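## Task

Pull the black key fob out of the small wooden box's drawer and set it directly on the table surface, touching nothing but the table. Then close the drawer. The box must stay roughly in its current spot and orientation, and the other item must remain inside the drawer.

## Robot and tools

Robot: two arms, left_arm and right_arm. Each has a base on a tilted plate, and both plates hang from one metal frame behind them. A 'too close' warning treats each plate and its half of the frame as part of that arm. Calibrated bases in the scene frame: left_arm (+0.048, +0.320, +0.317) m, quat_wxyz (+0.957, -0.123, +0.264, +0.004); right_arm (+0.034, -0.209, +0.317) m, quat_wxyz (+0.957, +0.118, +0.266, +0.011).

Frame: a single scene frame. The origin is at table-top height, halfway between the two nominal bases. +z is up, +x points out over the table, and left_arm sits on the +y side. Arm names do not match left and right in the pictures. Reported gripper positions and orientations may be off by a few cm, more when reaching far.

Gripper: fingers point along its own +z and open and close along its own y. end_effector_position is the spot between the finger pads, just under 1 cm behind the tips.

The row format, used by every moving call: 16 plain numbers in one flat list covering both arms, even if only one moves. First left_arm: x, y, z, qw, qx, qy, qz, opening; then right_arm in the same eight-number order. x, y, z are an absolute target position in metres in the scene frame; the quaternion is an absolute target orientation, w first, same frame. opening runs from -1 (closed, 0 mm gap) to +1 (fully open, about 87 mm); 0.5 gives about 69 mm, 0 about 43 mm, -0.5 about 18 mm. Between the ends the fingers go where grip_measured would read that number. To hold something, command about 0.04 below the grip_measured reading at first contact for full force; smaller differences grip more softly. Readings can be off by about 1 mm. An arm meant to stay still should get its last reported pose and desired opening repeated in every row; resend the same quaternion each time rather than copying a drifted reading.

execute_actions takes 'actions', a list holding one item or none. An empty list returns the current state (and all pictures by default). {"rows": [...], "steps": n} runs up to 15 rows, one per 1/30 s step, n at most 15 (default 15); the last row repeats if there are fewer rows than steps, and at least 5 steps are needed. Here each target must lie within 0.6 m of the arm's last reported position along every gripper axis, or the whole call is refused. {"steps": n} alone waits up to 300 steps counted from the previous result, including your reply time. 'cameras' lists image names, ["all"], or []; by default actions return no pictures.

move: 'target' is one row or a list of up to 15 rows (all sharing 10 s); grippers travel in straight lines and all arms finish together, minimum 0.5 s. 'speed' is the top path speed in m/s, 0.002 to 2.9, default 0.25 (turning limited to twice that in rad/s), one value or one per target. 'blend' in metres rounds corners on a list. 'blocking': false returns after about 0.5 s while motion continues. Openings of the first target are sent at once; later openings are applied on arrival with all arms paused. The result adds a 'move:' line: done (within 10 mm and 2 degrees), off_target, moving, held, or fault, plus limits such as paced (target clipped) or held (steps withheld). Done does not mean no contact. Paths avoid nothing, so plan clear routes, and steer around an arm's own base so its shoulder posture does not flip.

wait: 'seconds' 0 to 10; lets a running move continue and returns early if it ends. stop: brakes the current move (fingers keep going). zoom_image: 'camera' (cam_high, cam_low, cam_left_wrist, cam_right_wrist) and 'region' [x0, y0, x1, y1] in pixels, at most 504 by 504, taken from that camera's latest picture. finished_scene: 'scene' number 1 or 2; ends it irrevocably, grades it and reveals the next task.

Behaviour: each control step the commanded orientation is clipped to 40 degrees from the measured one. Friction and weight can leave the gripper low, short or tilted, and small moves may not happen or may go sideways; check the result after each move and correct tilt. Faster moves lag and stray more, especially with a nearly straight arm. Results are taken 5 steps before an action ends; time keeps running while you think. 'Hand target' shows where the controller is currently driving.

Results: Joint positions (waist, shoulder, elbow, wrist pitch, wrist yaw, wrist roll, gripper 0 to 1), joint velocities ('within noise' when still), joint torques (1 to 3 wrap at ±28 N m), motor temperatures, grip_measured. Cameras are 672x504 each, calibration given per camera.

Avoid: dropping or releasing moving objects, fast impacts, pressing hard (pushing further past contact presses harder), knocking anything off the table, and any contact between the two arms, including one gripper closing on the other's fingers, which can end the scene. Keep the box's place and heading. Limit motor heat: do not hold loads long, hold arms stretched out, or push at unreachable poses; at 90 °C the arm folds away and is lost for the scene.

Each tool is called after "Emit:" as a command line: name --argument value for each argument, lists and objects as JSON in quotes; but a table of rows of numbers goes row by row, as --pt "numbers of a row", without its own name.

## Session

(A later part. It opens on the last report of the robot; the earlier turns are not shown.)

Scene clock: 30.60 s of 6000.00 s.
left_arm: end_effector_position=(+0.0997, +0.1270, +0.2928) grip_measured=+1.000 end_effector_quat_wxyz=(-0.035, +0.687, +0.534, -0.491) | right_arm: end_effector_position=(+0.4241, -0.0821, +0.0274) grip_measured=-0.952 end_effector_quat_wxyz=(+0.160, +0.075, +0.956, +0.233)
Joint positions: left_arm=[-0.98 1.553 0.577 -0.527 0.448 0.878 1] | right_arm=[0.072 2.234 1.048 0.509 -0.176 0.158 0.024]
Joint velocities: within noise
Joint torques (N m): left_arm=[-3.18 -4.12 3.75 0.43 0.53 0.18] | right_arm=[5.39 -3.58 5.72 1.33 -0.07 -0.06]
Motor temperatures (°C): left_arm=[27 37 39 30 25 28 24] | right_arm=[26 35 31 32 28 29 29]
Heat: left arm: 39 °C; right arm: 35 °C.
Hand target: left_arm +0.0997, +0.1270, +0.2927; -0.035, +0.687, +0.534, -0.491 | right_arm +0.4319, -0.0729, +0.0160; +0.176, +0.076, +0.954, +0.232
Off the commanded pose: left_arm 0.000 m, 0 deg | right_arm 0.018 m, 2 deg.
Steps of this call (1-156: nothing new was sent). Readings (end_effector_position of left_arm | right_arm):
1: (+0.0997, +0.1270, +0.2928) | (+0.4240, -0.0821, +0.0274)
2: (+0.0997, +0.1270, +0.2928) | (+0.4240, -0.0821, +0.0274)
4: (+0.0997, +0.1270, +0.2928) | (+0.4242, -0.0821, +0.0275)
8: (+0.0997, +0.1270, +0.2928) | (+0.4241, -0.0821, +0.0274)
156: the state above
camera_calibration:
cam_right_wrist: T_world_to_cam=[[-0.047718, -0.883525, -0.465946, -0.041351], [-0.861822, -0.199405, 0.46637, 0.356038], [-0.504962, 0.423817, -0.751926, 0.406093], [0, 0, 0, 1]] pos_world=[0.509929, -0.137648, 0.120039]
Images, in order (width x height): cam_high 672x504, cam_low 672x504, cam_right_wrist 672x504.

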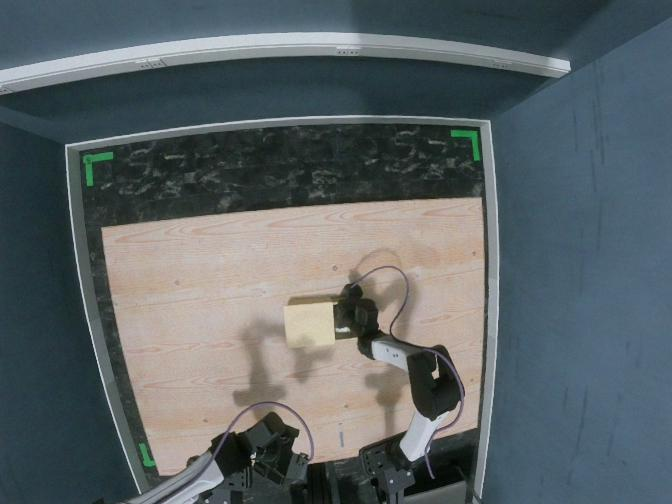

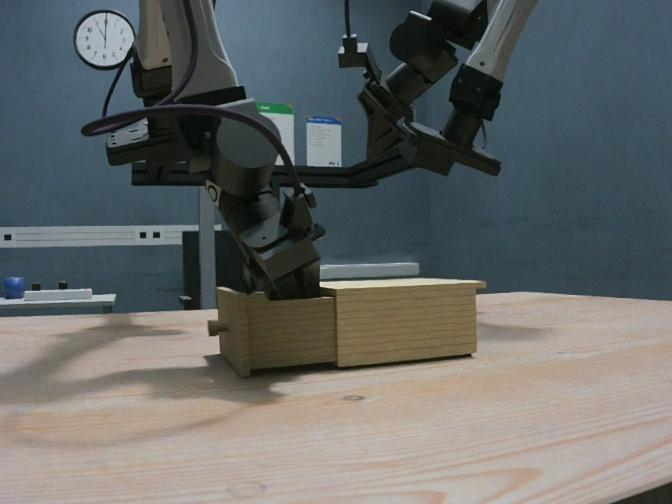

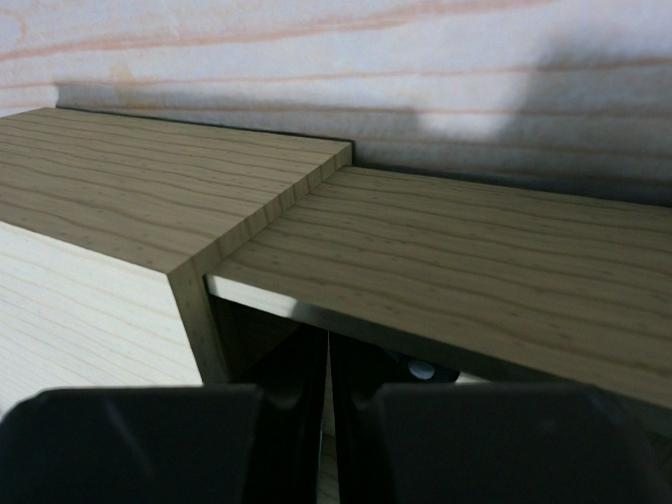

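Emit:
move --pt "0.0997 0.1270 0.2928 -0.035 0.687 0.534 -0.491 1.0 0.431 -0.080 0.0235 0.1766 0.0754 0.9536 0.2322 -0.95" --pt "0.0997 0.1270 0.2928 -0.035 0.687 0.534 -0.491 1.0 0.430 -0.104 0.0235 0.1766 0.0754 0.9536 0.2322 -0.95" --speed 0.05 --cameras '["cam_low", "cam_right_wrist", "cam_high"]'

Emit:
zoom_image --camera "cam_right_wrist" --region '[160, 150, 664, 504]'

Scene clock: 34.73 s of 6000.00 s.
left_arm: end_effector_position=(+0.0997, +0.1270, +0.2928) grip_measured=+1.000 end_effector_quat_wxyz=(-0.035, +0.687, +0.534, -0.491) | right_arm: end_effector_position=(+0.4268, -0.0885, +0.0283) grip_measured=-0.951 end_effector_quat_wxyz=(+0.164, +0.077, +0.950, +0.256)
Joint positions: left_arm=[-0.98 1.553 0.577 -0.527 0.448 0.878 1] | right_arm=[0.036 2.234 1.048 0.519 -0.248 0.149 0.025]
Joint torques (N m): left_arm=[-3.19 -4.11 3.84 0.43 0.53 0.17] | right_arm=[1.61 -8.49 1.02 1.01 0.06 -0.46]
Heat: left arm: 39 °C; right arm: 35 °C.
Hand target: left_arm +0.0997, +0.1270, +0.2927; -0.035, +0.687, +0.534, -0.491 | right_arm +0.4297, -0.1039, +0.0238; +0.176, +0.075, +0.954, +0.232
Off the commanded pose: left_arm 0.000 m, 0 deg | right_arm 0.017 m, 3 deg.
Kept back: nothing.
move: off_target (right_arm)
cam_right_wrist: T_world_to_cam=[[-0.0418477, -0.861151, -0.506624, -0.0457391], [-0.867504, -0.22024, 0.446016, 0.357832], [-0.495666, 0.458163, -0.737836, 0.409437], [0, 0, 0, 1]] pos_world=[0.511451, -0.148169, 0.119326]
Images, in order (width x height): cam_high 672x504, cam_low 672x504, cam_right_wrist 672x504.

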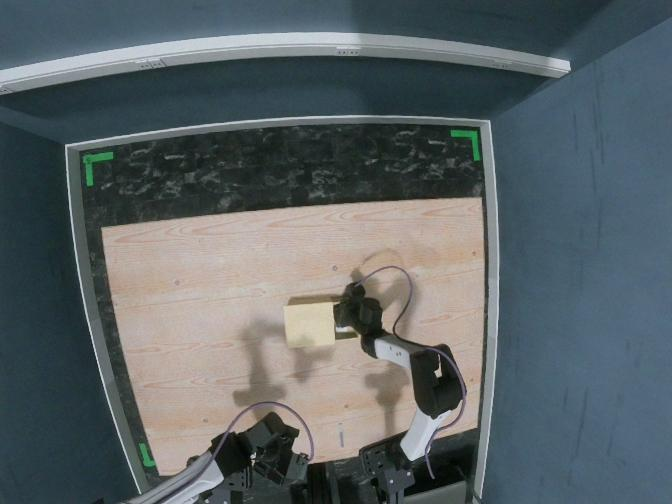

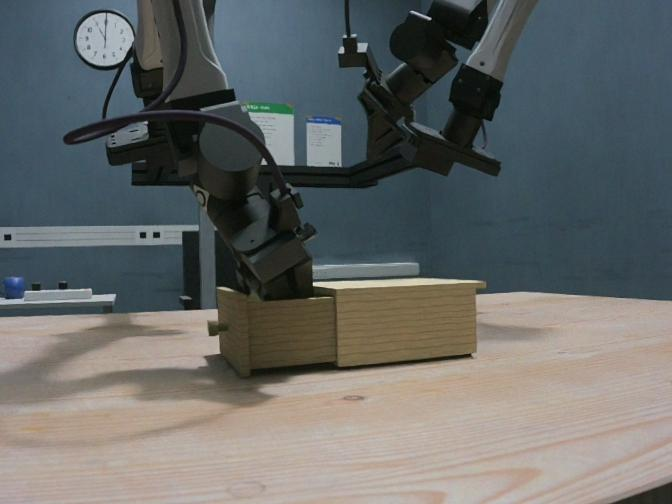

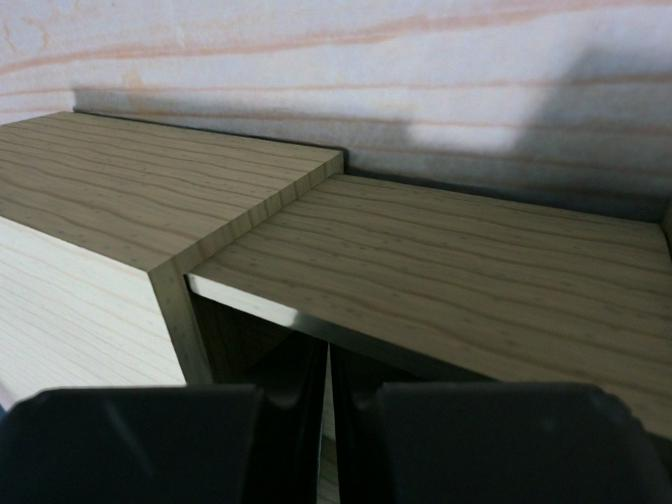

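Scaled by 1.000.

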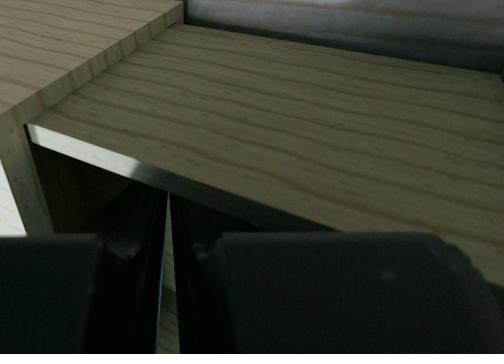

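Emit:
move --target '[0.0997, 0.1270, 0.2928, -0.035, 0.687, 0.534, -0.491, 1.0, 0.430, -0.114, 0.026, 0.1766, 0.0754, 0.9536, 0.2322, -0.95]' --speed 0.05 --cameras '["cam_low", "cam_right_wrist", "cam_high"]'

Emit:
zoom_image --camera "cam_low" --region '[190, 180, 370, 390]'

Scene clock: 35.87 s of 6000.00 s.
left_arm: end_effector_position=(+0.0997, +0.1270, +0.2928) grip_measured=+1.000 end_effector_quat_wxyz=(-0.035, +0.687, +0.534, -0.491) | right_arm: end_effector_position=(+0.4248, -0.0930, +0.0277) grip_measured=-0.951 end_effector_quat_wxyz=(+0.165, +0.076, +0.948, +0.262)
Joint positions: left_arm=[-0.98 1.553 0.577 -0.527 0.448 0.878 1] | right_arm=[0.019 2.234 1.04 0.526 -0.275 0.139 0.025]
Joint torques (N m): left_arm=[-3.17 -4.11 3.78 0.43 0.53 0.18] | right_arm=[0.99 -9.85 0.76 0.81 0.14 -0.55]
Heat: left arm: 39 °C; right arm: 35 °C.
Hand target: left_arm +0.0997, +0.1270, +0.2927; -0.035, +0.687, +0.534, -0.491 | right_arm +0.4297, -0.1137, +0.0261; +0.176, +0.076, +0.954, +0.232
Off the commanded pose: left_arm 0.000 m, 0 deg | right_arm 0.022 m, 4 deg.
Kept back: nothing.
move: off_target (right_arm)
cam_right_wrist: T_world_to_cam=[[-0.0375533, -0.85498, -0.5173, -0.050991], [-0.868113, -0.228484, 0.440653, 0.354978], [-0.494944, 0.465623, -0.733639, 0.410352], [0, 0, 0, 1]] pos_world=[0.509347, -0.153559, 0.118251]
Images, in order (width x height): cam_high 672x504, cam_low 672x504, cam_right_wrist 672x504.

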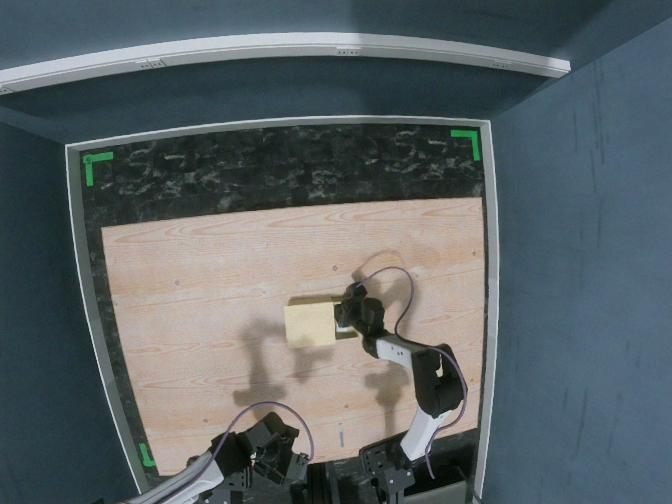

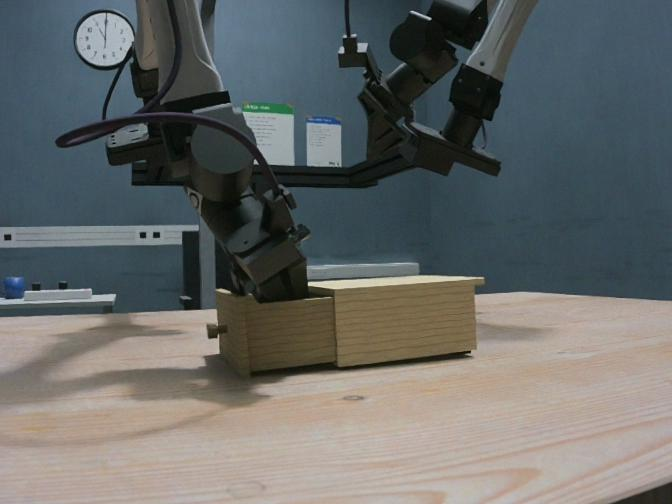

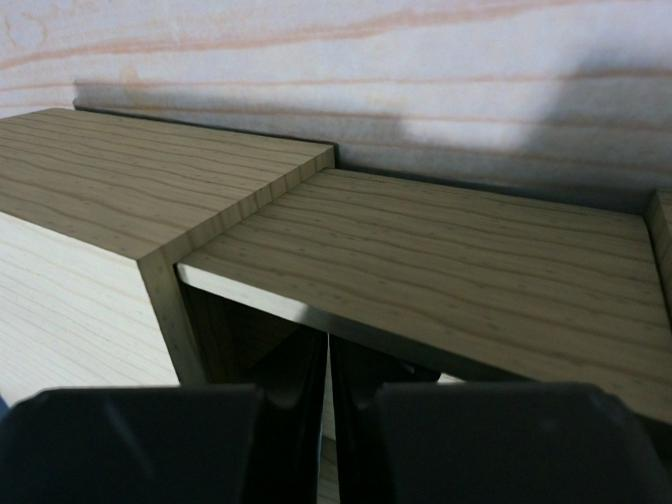

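Scaled by 2.400 (camera's finer frame: 960x720).

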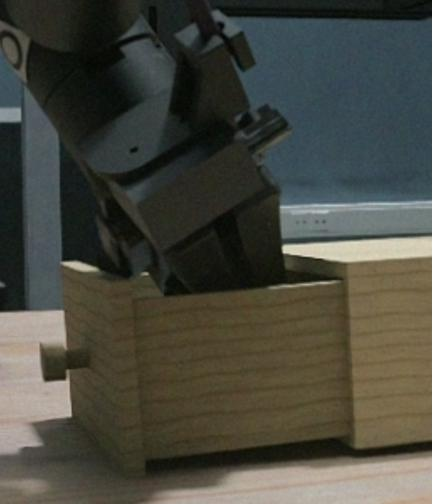

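Emit:
move --pt "0.0997 0.1270 0.2928 -0.035 0.687 0.534 -0.491 1.0 0.430 -0.093 0.026 0.1761 0.0523 0.9782 0.0968 -0.95" --pt "0.0997 0.1270 0.2928 -0.035 0.687 0.534 -0.491 1.0 0.429 -0.110 0.026 0.1761 0.0523 0.9782 0.0968 -0.95" --speed '[0.1, 0.05]' --cameras '["cam_low", "cam_right_wrist", "cam_high"]'

Emit:
zoom_image --camera "cam_low" --region '[190, 180, 370, 390]'

Scene clock: 38.37 s of 6000.00 s.
left_arm: end_effector_position=(+0.0997, +0.1270, +0.2928) grip_measured=+1.000 end_effector_quat_wxyz=(-0.035, +0.687, +0.534, -0.491) | right_arm: end_effector_position=(+0.4263, -0.0956, +0.0280) grip_measured=-0.952 end_effector_quat_wxyz=(+0.173, +0.048, +0.977, +0.116)
Joint positions: left_arm=[-0.98 1.553 0.577 -0.527 0.448 0.878 1] | right_arm=[0.151 2.206 1.041 0.483 0.111 0.111 0.024]
Joint torques (N m): left_arm=[-3.21 -4.08 3.77 0.43 0.54 0.18] | right_arm=[2.21 -8.7 2.09 0.81 0.12 -0.28]
Heat: left arm: 39 °C; right arm: 35 °C.
Hand target: left_arm +0.0997, +0.1270, +0.2927; -0.035, +0.687, +0.534, -0.491 | right_arm +0.4288, -0.1098, +0.0261; +0.176, +0.052, +0.978, +0.097
Off the commanded pose: left_arm 0.000 m, 0 deg | right_arm 0.015 m, 2 deg.
Kept back: nothing.
move: off_target (right_arm)
cam_right_wrist: T_world_to_cam=[[-0.0342441, -0.970497, -0.238669, -0.0732005], [-0.866923, -0.0899757, 0.490253, 0.366925], [-0.497264, 0.223696, -0.838266, 0.393242], [0, 0, 0, 1]] pos_world=[0.511134, -0.125993, 0.132284]
Images, in order (width x height): cam_high 672x504, cam_low 672x504, cam_right_wrist 672x504.

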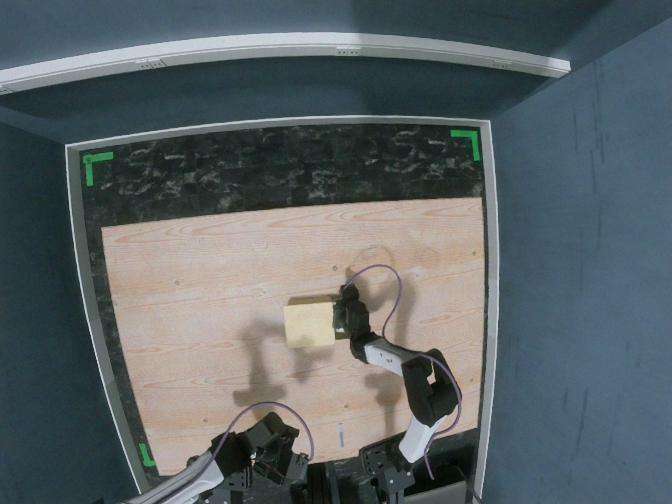

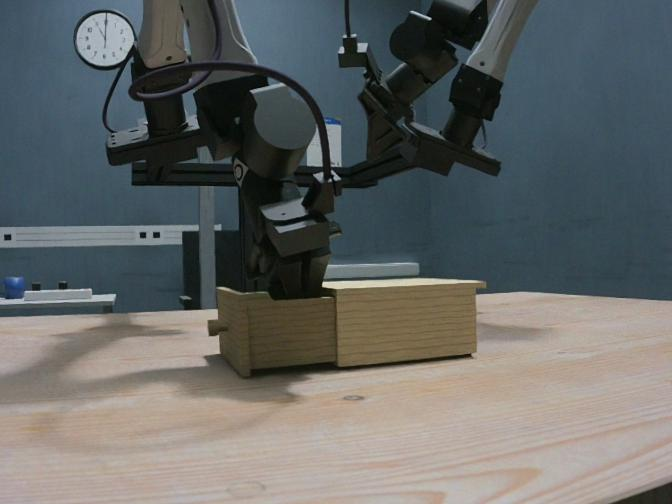

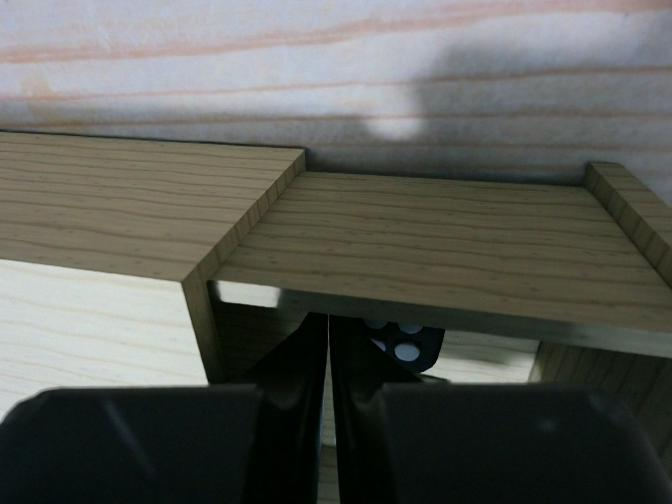

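Scaled by 2.400 (camera's finer frame: 960x720).

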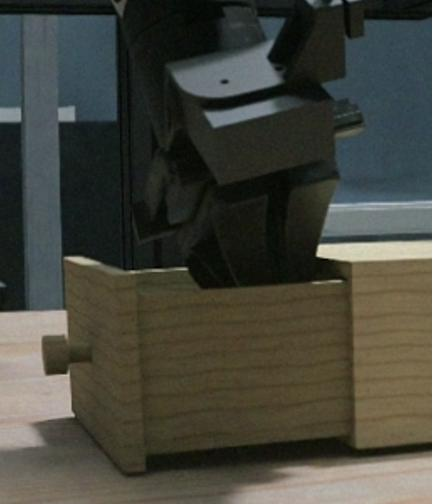

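Emit:
move --target '[0.0997, 0.1270, 0.2928, -0.035, 0.687, 0.534, -0.491, 1.0, 0.429, -0.119, 0.026, 0.1761, 0.0523, 0.9782, 0.0968, -0.95]' --speed 0.05 --cameras '["cam_low", "cam_right_wrist", "cam_high"]'

Scene clock: 39.47 s of 6000.00 s.
left_arm: end_effector_position=(+0.0997, +0.1270, +0.2928) grip_measured=+1.000 end_effector_quat_wxyz=(-0.035, +0.687, +0.534, -0.491) | right_arm: end_effector_position=(+0.4263, -0.0967, +0.0276) grip_measured=-0.951 end_effector_quat_wxyz=(+0.172, +0.049, +0.976, +0.128)
Joint positions: left_arm=[-0.98 1.553 0.577 -0.527 0.448 0.878 1] | right_arm=[0.138 2.205 1.04 0.483 0.078 0.108 0.024]
Joint torques (N m): left_arm=[-3.17 -4.11 3.77 0.43 0.53 0.16] | right_arm=[1.43 -9.43 1.29 0.77 0.25 -0.43]
Heat: left arm: 39 °C; right arm: 36 °C.
Hand target: left_arm +0.0997, +0.1270, +0.2927; -0.035, +0.687, +0.534, -0.491 | right_arm +0.4288, -0.1185, +0.0261; +0.176, +0.052, +0.978, +0.097
Off the commanded pose: left_arm 0.000 m, 0 deg | right_arm 0.023 m, 4 deg.
Kept back: nothing.
move: off_target (right_arm)
cam_right_wrist: T_world_to_cam=[[-0.0317903, -0.964951, -0.260498, -0.0743022], [-0.865999, -0.103536, 0.489209, 0.365271], [-0.499033, 0.241143, -0.832356, 0.39549], [0, 0, 0, 1]] pos_world=[0.511325, -0.129249, 0.131139]
Images, in order (width x height): cam_high 672x504, cam_low 672x504, cam_right_wrist 672x504.

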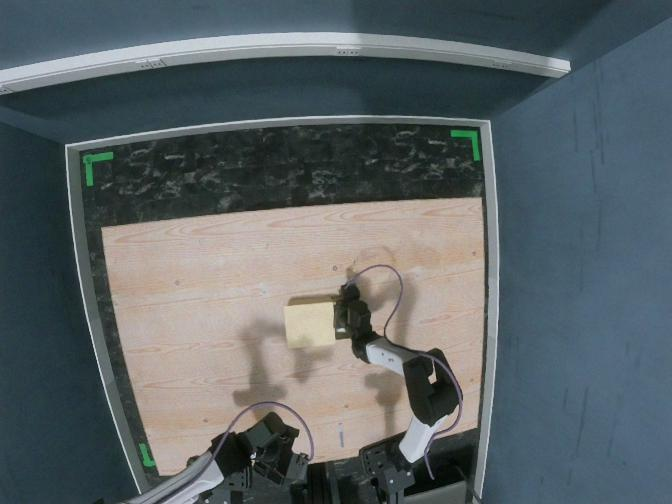

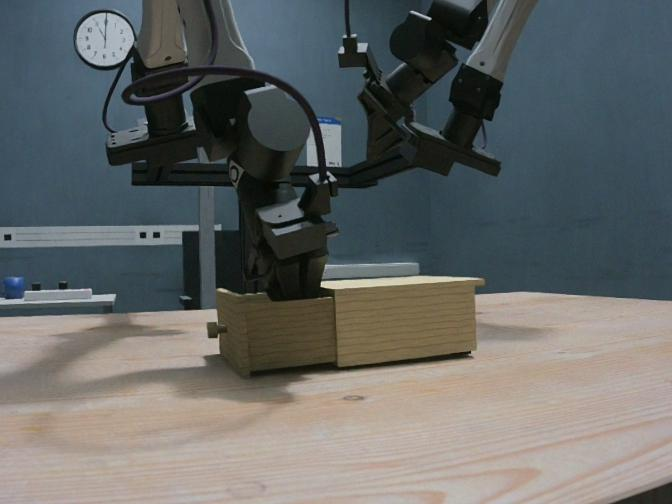

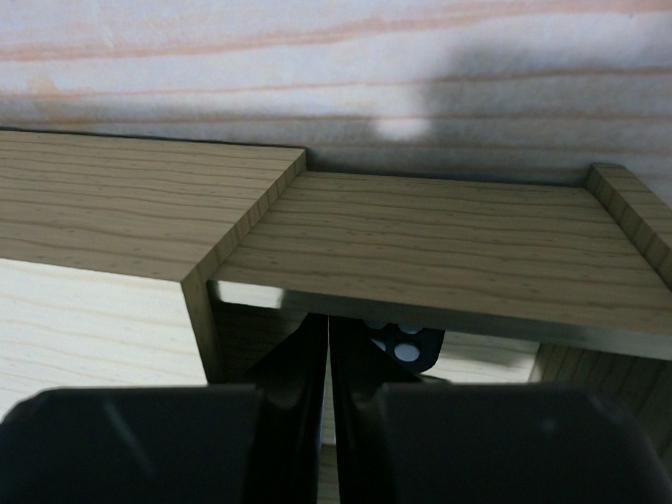

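Emit:
move --target '[0.0997, 0.1270, 0.2928, -0.035, 0.687, 0.534, -0.491, 1.0, 0.430, -0.108, 0.036, 0.1761, 0.0523, 0.9782, 0.0968, -0.95]' --speed 0.05 --cameras '["cam_low", "cam_right_wrist", "cam_high"]'

Emit:
zoom_image --camera "cam_right_wrist" --region '[180, 220, 580, 504]'

Scene clock: 41.57 s of 6000.00 s.
left_arm: end_effector_position=(+0.0997, +0.1270, +0.2928) grip_measured=+1.000 end_effector_quat_wxyz=(-0.035, +0.687, +0.534, -0.491) | right_arm: end_effector_position=(+0.4260, -0.0987, +0.0286) grip_measured=-0.951 end_effector_quat_wxyz=(+0.173, +0.049, +0.977, +0.118)
Joint positions: left_arm=[-0.98 1.553 0.577 -0.527 0.448 0.878 1] | right_arm=[0.142 2.199 1.036 0.482 0.1 0.107 0.025]
Joint torques (N m): left_arm=[-3.22 -4.05 3.77 0.43 0.53 0.19] | right_arm=[4.33 -10.82 1.33 0.6 0.33 -0.17]
Heat: left arm: 39 °C; right arm: 36 °C.
Hand target: left_arm +0.0997, +0.1270, +0.2927; -0.035, +0.687, +0.534, -0.491 | right_arm +0.4300, -0.1078, +0.0358; +0.176, +0.052, +0.978, +0.097
Off the commanded pose: left_arm 0.000 m, 0 deg | right_arm 0.013 m, 3 deg.
Kept back: nothing.
move: off_target (right_arm)
cam_right_wrist: T_world_to_cam=[[-0.0351024, -0.969501, -0.24256, -0.0756042], [-0.866337, -0.091479, 0.491011, 0.365621], [-0.498225, 0.227374, -0.836704, 0.395074], [0, 0, 0, 1]] pos_world=[0.510932, -0.129681, 0.132697]
Images, in order (width x height): cam_high 672x504, cam_low 672x504, cam_right_wrist 672x504.

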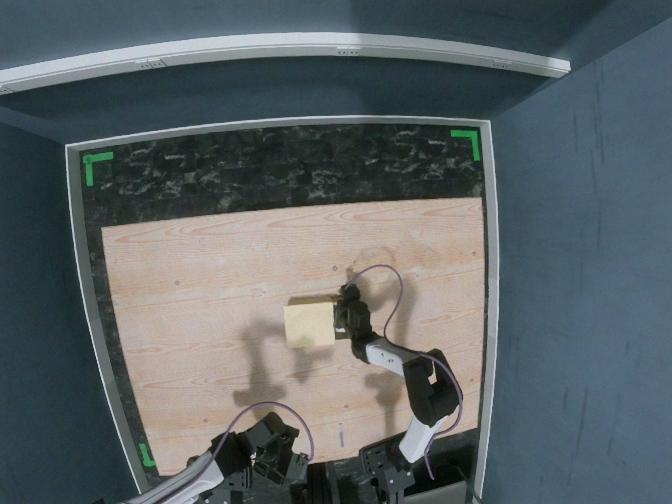

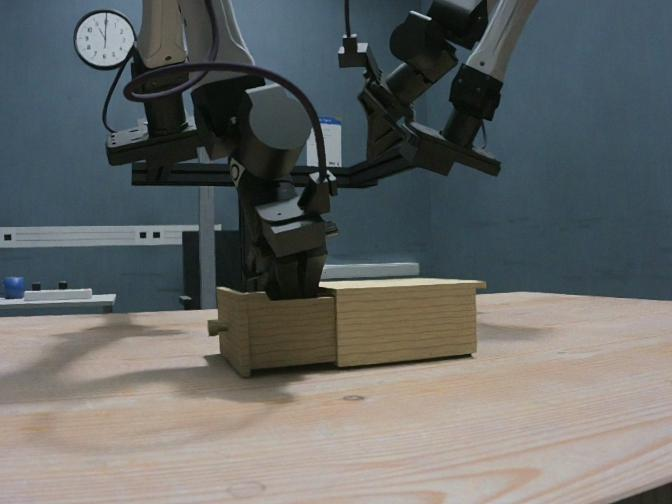

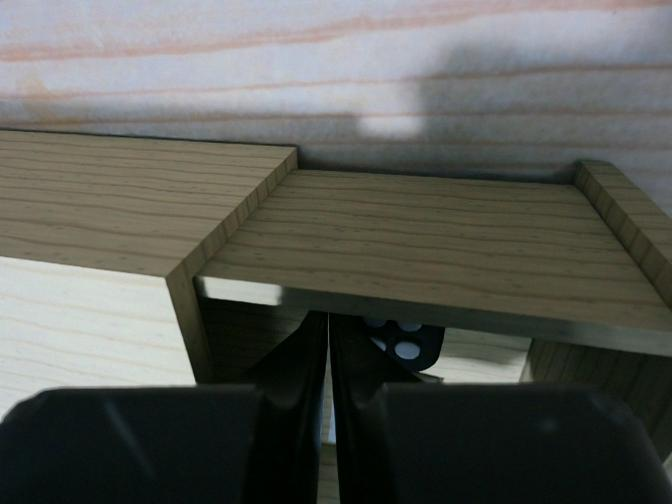

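Scaled by 1.260 (camera's finer frame: 960x720).

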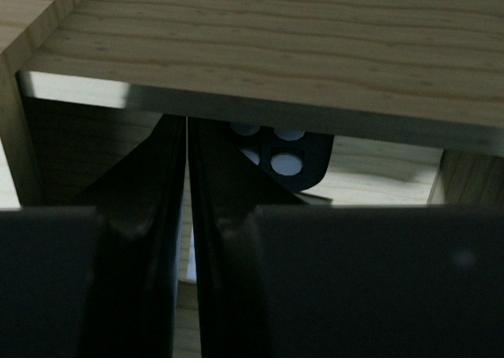

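Emit:
move --target '[0.0997, 0.1270, 0.2928, -0.035, 0.687, 0.534, -0.491, 1.0, 0.430, -0.117, 0.0375, 0.1761, 0.0523, 0.9782, 0.0968, -0.95]' --speed 0.05 --cameras '["cam_low", "cam_right_wrist", "cam_high"]'

Emit:
zoom_image --camera "cam_right_wrist" --region '[140, 200, 640, 504]'

Scene clock: 42.57 s of 6000.00 s.
left_arm: end_effector_position=(+0.0997, +0.1270, +0.2928) grip_measured=+1.000 end_effector_quat_wxyz=(-0.035, +0.687, +0.534, -0.491) | right_arm: end_effector_position=(+0.4205, -0.1028, +0.0286) grip_measured=-0.951 end_effector_quat_wxyz=(+0.166, +0.049, +0.979, +0.112)
Joint positions: left_arm=[-0.98 1.553 0.577 -0.527 0.448 0.878 1] | right_arm=[0.138 2.192 1.024 0.472 0.108 0.106 0.025]
Joint torques (N m): left_arm=[-3.19 -4.1 3.75 0.42 0.53 0.18] | right_arm=[2.62 -11.32 1.37 0.66 0.11 -0.32]
Heat: left arm: 39 °C; right arm: 36 °C.
Hand target: left_arm +0.0997, +0.1270, +0.2927; -0.035, +0.687, +0.534, -0.491 | right_arm +0.4297, -0.1167, +0.0369; +0.176, +0.052, +0.978, +0.097
Off the commanded pose: left_arm 0.000 m, 0 deg | right_arm 0.019 m, 2 deg.
Kept back: nothing.
move: off_target (right_arm)
cam_right_wrist: T_world_to_cam=[[-0.0388838, -0.972195, -0.230921, -0.078692], [-0.859098, -0.085499, 0.504618, 0.357763], [-0.510331, 0.218005, -0.831887, 0.397202], [0, 0, 0, 1]] pos_world=[0.506998, -0.132508, 0.131722]
Images, in order (width x height): cam_high 672x504, cam_low 672x504, cam_right_wrist 672x504.

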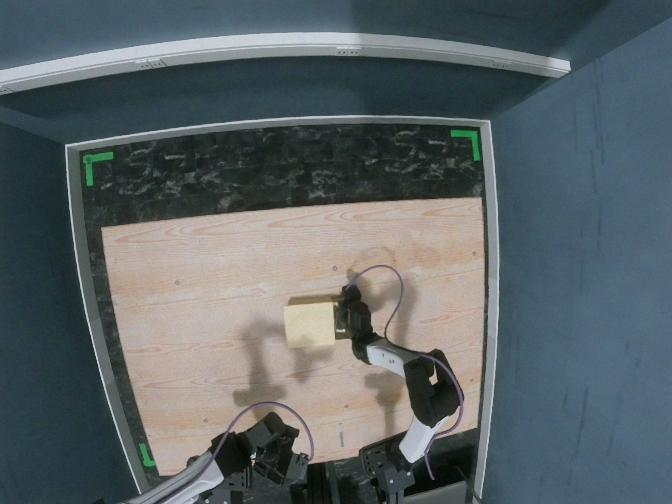

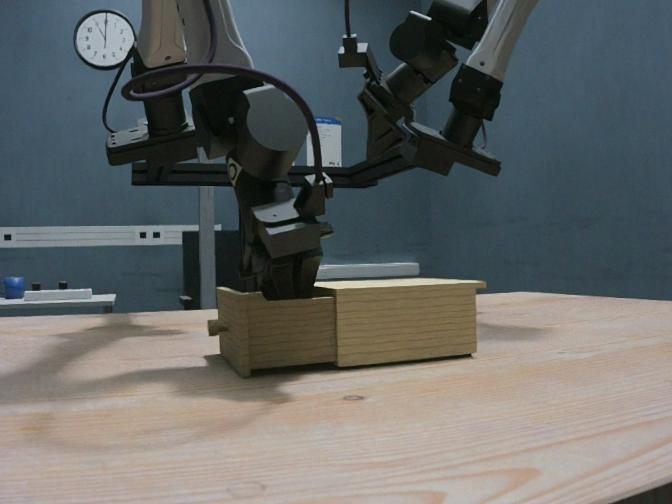

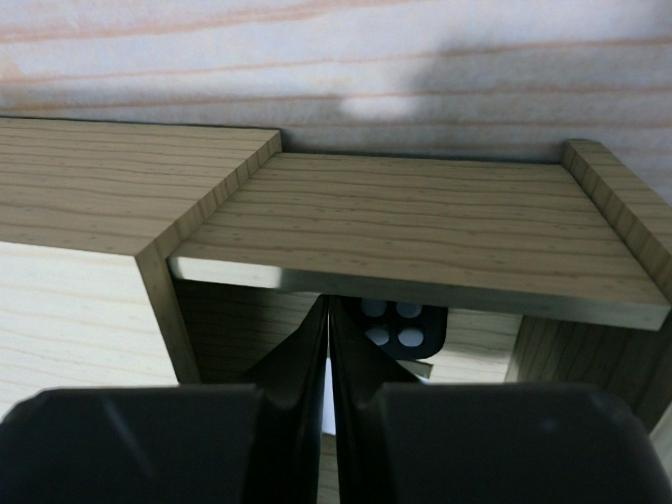

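Scaled by 1.008 (camera's finer frame: 960x720).

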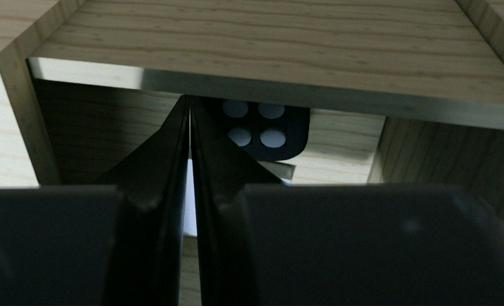

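Emit:
move --pt "0.0997 0.1270 0.2928 -0.035 0.687 0.534 -0.491 1.0 0.430 -0.106 0.075 0.1761 0.0523 0.9782 0.0968 -0.95" --pt "0.0997 0.1270 0.2928 -0.035 0.687 0.534 -0.491 1.0 0.432 -0.125 0.100 0.1741 0.0374 0.984 0.0111 0.05" --speed '[0.1, 0.15]' --blend '[0.01, 0]' --cameras '["cam_low", "cam_right_wrist", "cam_high"]'

Emit:
zoom_image --camera "cam_low" --region '[190, 180, 370, 390]'

Scene clock: 45.20 s of 6000.00 s.
left_arm: end_effector_position=(+0.0997, +0.1270, +0.2928) grip_measured=+1.000 end_effector_quat_wxyz=(-0.035, +0.687, +0.534, -0.491) | right_arm: end_effector_position=(+0.4180, -0.1254, +0.0845) grip_measured=+0.050 end_effector_quat_wxyz=(+0.153, +0.034, +0.988, +0.011)
Joint positions: left_arm=[-0.98 1.553 0.577 -0.527 0.448 0.878 1] | right_arm=[0.225 1.983 0.97 0.259 0.367 0.115 0.525]
Joint torques (N m): left_arm=[-3.19 -4.11 3.77 0.42 0.54 0.18] | right_arm=[5.19 -11.41 3.26 0.67 0.16 -0.15]
Heat: left arm: 39 °C; right arm: 37 °C.
Hand target: left_arm +0.0997, +0.1270, +0.2927; -0.035, +0.687, +0.534, -0.491 | right_arm +0.4319, -0.1249, +0.0995; +0.174, +0.038, +0.984, +0.011
Off the commanded pose: left_arm 0.000 m, 0 deg | right_arm 0.021 m, 2 deg.
Kept back: nothing.
move: off_target (right_arm); target 2's new opening was sent with right_arm's hand 0.021 m and 2 deg from that target
cam_right_wrist: T_world_to_cam=[[-0.044577, -0.998633, -0.0273025, -0.106043], [-0.841023, 0.0227638, 0.540521, 0.32839], [-0.53916, 0.0470568, -0.840888, 0.438751], [0, 0, 0, 1]] pos_world=[0.508013, -0.13402, 0.188544]
Images, in order (width x height): cam_high 672x504, cam_low 672x504, cam_right_wrist 672x504.

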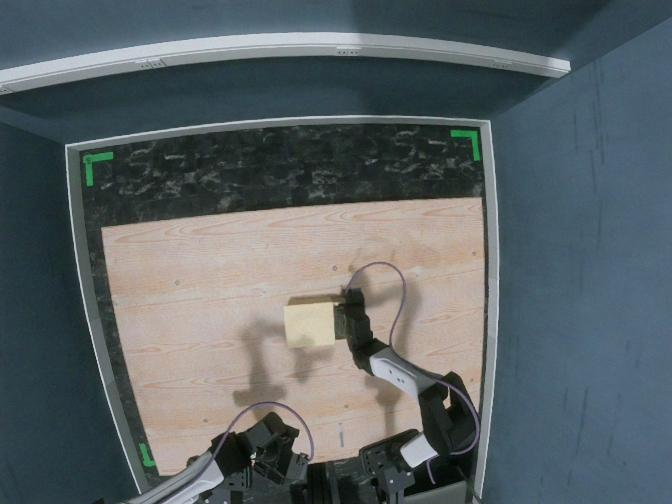

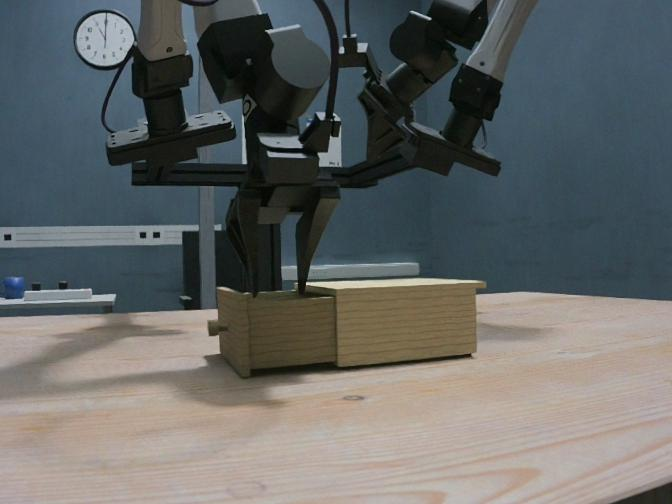

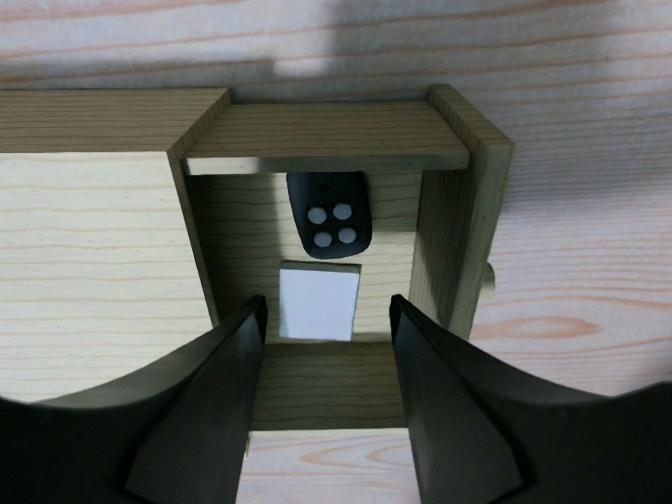

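Scaled by 2.400 (camera's finer frame: 960x720).

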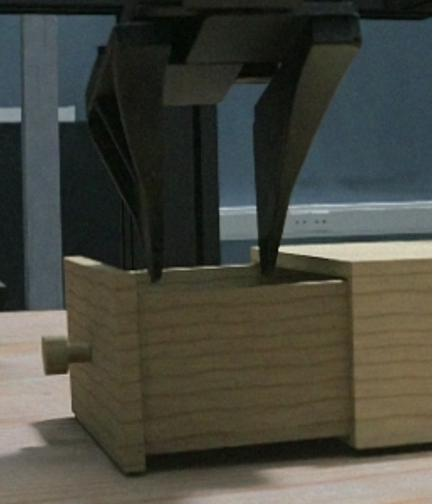

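Emit:
move --pt "0.0997 0.1270 0.2928 -0.035 0.687 0.534 -0.491 1.0 0.436 -0.1248 0.090 0.1729 -0.0111 0.9842 0.0374 0.05" --pt "0.0997 0.1270 0.2928 -0.035 0.687 0.534 -0.491 1.0 0.434 -0.1248 0.048 0.1729 -0.0111 0.9842 0.0374 0.05" --speed '[0.1, 0.08]' --blend '[0.01, 0]' --cameras '["cam_low", "cam_right_wrist", "cam_high"]'

Emit:
zoom_image --camera "cam_low" --region '[190, 180, 370, 390]'

Scene clock: 48.17 s of 6000.00 s.
left_arm: end_effector_position=(+0.0997, +0.1270, +0.2928) grip_measured=+1.000 end_effector_quat_wxyz=(-0.035, +0.687, +0.534, -0.491) | right_arm: end_effector_position=(+0.4276, -0.1233, +0.0525) grip_measured=+0.050 end_effector_quat_wxyz=(+0.164, -0.013, +0.986, +0.036)
Joint positions: left_arm=[-0.98 1.553 0.577 -0.527 0.448 0.878 1] | right_arm=[0.179 2.1 1.026 0.355 0.269 -0.011 0.525]
Joint torques (N m): left_arm=[-3.25 -4.11 3.71 0.41 0.53 0.17] | right_arm=[3.08 -6.74 4.16 1.02 -0.19 -0.23]
Heat: left arm: 39 °C; right arm: 37 °C.
Hand target: left_arm +0.0997, +0.1270, +0.2927; -0.035, +0.687, +0.534, -0.491 | right_arm +0.4338, -0.1250, +0.0483; +0.173, -0.011, +0.984, +0.037
Off the commanded pose: left_arm 0.000 m, 0 deg | right_arm 0.008 m, 1 deg.
Kept back: nothing.
move: done
cam_right_wrist: T_world_to_cam=[[0.0577712, -0.9964, -0.0620436, -0.146076], [-0.851368, -0.0816281, 0.518178, 0.346465], [-0.521378, 0.0228862, -0.853019, 0.407028], [0, 0, 0, 1]] pos_world=[0.515624, -0.126585, 0.158609]
Images, in order (width x height): cam_high 672x504, cam_low 672x504, cam_right_wrist 672x504.

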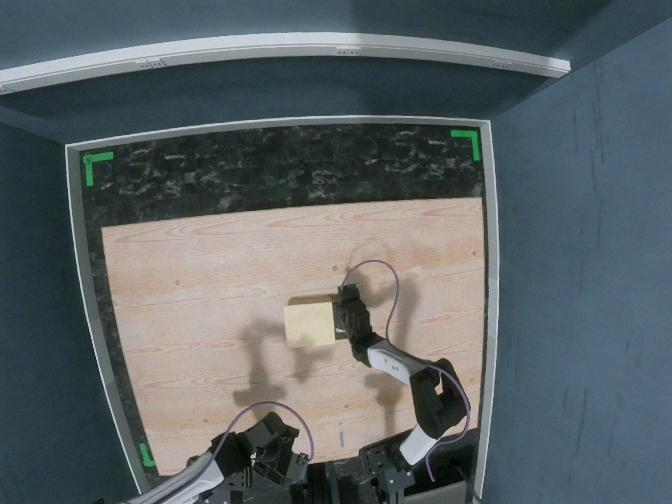

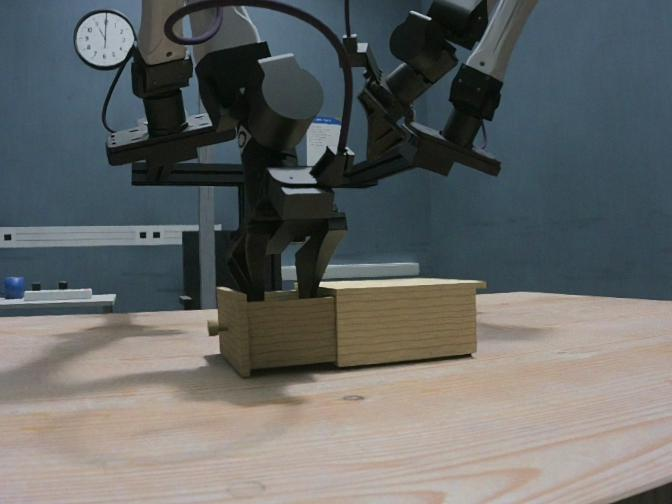

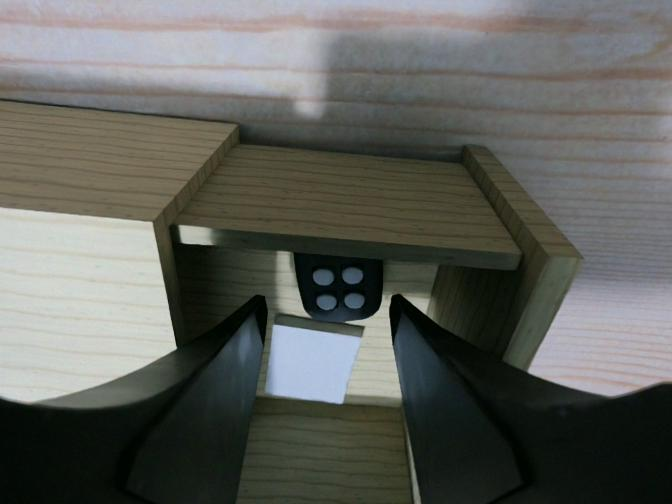

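Scaled by 2.400 (camera's finer frame: 960x720).

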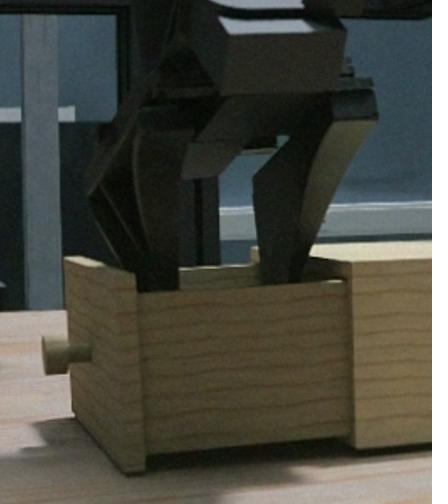

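Emit:
move --pt "0.0997 0.1270 0.2928 -0.035 0.687 0.534 -0.491 1.0 0.434 -0.1285 0.044 0.1729 -0.0111 0.9842 0.0374 0.05" --pt "0.0997 0.1270 0.2928 -0.035 0.687 0.534 -0.491 1.0 0.434 -0.1285 0.0265 0.1729 -0.0111 0.9842 0.0374 0.05" --speed 0.06 --cameras '["cam_low", "cam_right_wrist", "cam_high"]'

Emit:
zoom_image --camera "cam_right_wrist" --region '[140, 200, 560, 504]'

Scene clock: 49.47 s of 6000.00 s.
left_arm: end_effector_position=(+0.0997, +0.1270, +0.2928) grip_measured=+1.000 end_effector_quat_wxyz=(-0.035, +0.687, +0.534, -0.491) | right_arm: end_effector_position=(+0.4284, -0.1233, +0.0368) grip_measured=+0.049 end_effector_quat_wxyz=(+0.164, -0.015, +0.985, +0.041)
Joint positions: left_arm=[-0.98 1.553 0.577 -0.527 0.448 0.878 1] | right_arm=[0.162 2.157 1.054 0.386 0.246 -0.025 0.524]
Joint torques (N m): left_arm=[-3.21 -4.05 3.81 0.42 0.54 0.17] | right_arm=[2.19 -5.7 4.33 1.12 -0.11 -0.29]
Heat: left arm: 39 °C; right arm: 37 °C.
Hand target: left_arm +0.0997, +0.1270, +0.2927; -0.035, +0.687, +0.534, -0.491 | right_arm +0.4336, -0.1288, +0.0271; +0.173, -0.011, +0.984, +0.037
Off the commanded pose: left_arm 0.000 m, 0 deg | right_arm 0.013 m, 1 deg.
Kept back: nothing.
move: off_target (right_arm)
cam_right_wrist: T_world_to_cam=[[0.0626996, -0.995551, -0.0703282, -0.148743], [-0.851269, -0.09013, 0.516932, 0.354287], [-0.520971, 0.0274567, -0.853133, 0.394454], [0, 0, 0, 1]] pos_world=[0.516418, -0.12698, 0.142919]
Images, in order (width x height): cam_high 672x504, cam_low 672x504, cam_right_wrist 672x504.

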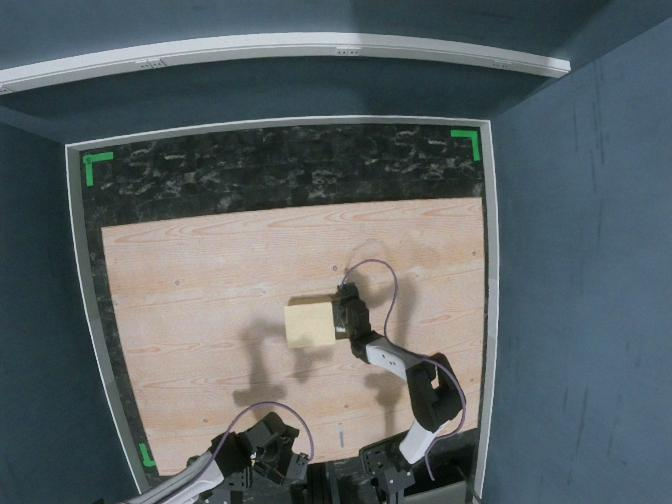

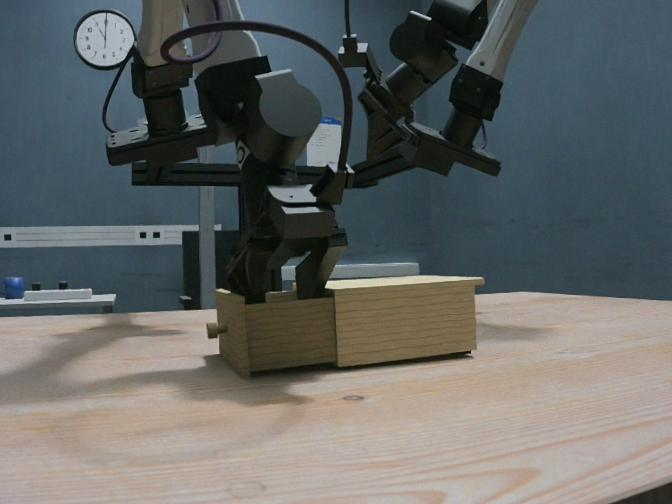

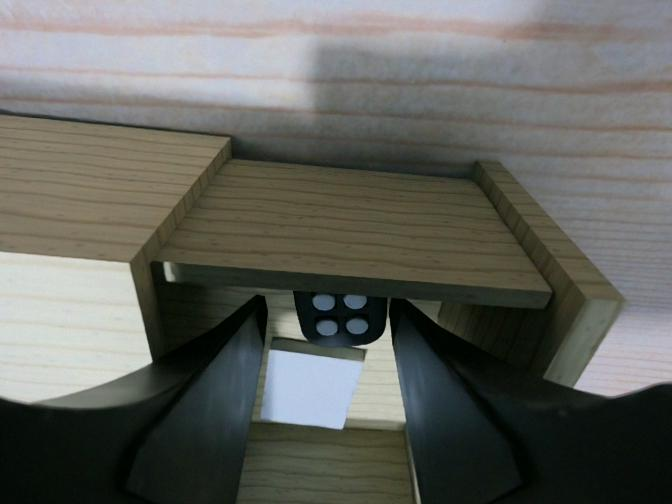

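Scaled by 1.200 (camera's finer frame: 960x720).

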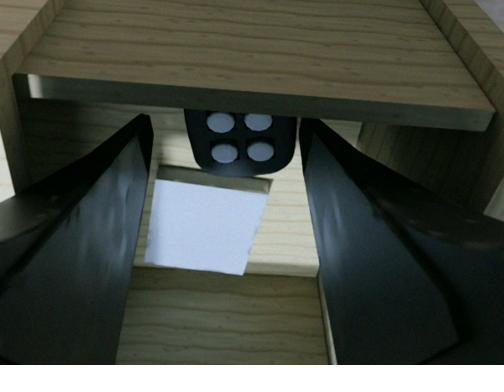

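Emit:
move --pt "0.0997 0.1270 0.2928 -0.035 0.687 0.534 -0.491 1.0 0.434 -0.134 0.050 0.1729 -0.0111 0.9842 0.0374 0.11" --speed 0.06 --cameras '["cam_low", "cam_right_wrist"]'

Emit:
zoom_image --camera "cam_right_wrist" --region '[140, 200, 560, 504]'

Scene clock: 52.80 s of 6000.00 s.
left_arm: end_effector_position=(+0.0997, +0.1270, +0.2928) grip_measured=+1.000 end_effector_quat_wxyz=(-0.035, +0.687, +0.534, -0.491) | right_arm: end_effector_position=(+0.4221, -0.1248, +0.0380) grip_measured=+0.110 end_effector_quat_wxyz=(+0.159, -0.017, +0.986, +0.041)
Joint positions: left_arm=[-0.98 1.553 0.577 -0.527 0.448 0.878 1] | right_arm=[0.16 2.146 1.034 0.384 0.243 -0.028 0.555]
Joint torques (N m): left_arm=[-3.22 -4.07 3.75 0.42 0.54 0.18] | right_arm=[2.76 -11.7 1.78 0.66 -0.07 -0.22]
Heat: left arm: 39 °C; right arm: 37 °C.
Hand target: left_arm +0.0997, +0.1270, +0.2927; -0.035, +0.687, +0.534, -0.491 | right_arm +0.4338, -0.1339, +0.0494; +0.173, -0.011, +0.984, +0.037
Off the commanded pose: left_arm 0.000 m, 0 deg | right_arm 0.019 m, 2 deg.
Kept back: nothing.
move: off_target (right_arm)
cam_right_wrist: T_world_to_cam=[[0.0674384, -0.995166, -0.0713936, -0.151732], [-0.845019, -0.0950153, 0.526228, 0.344452], [-0.530467, 0.024841, -0.847341, 0.395651], [0, 0, 0, 1]] pos_world=[0.511181, -0.128099, 0.143159]

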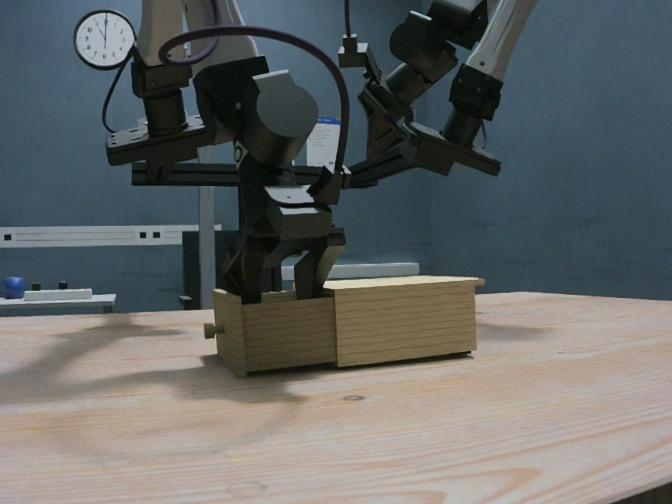

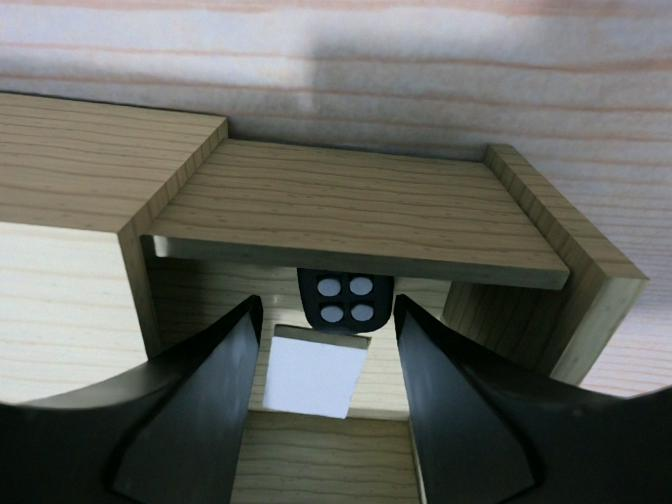

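Scaled by 1.200 (camera's finer frame: 960x720).

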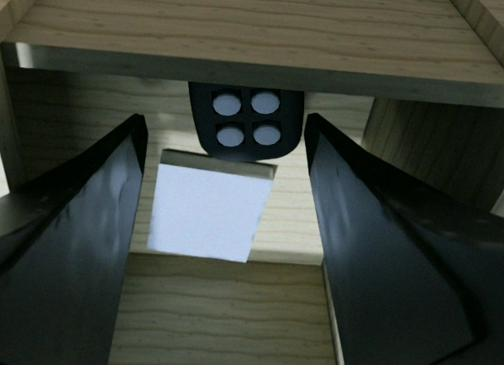

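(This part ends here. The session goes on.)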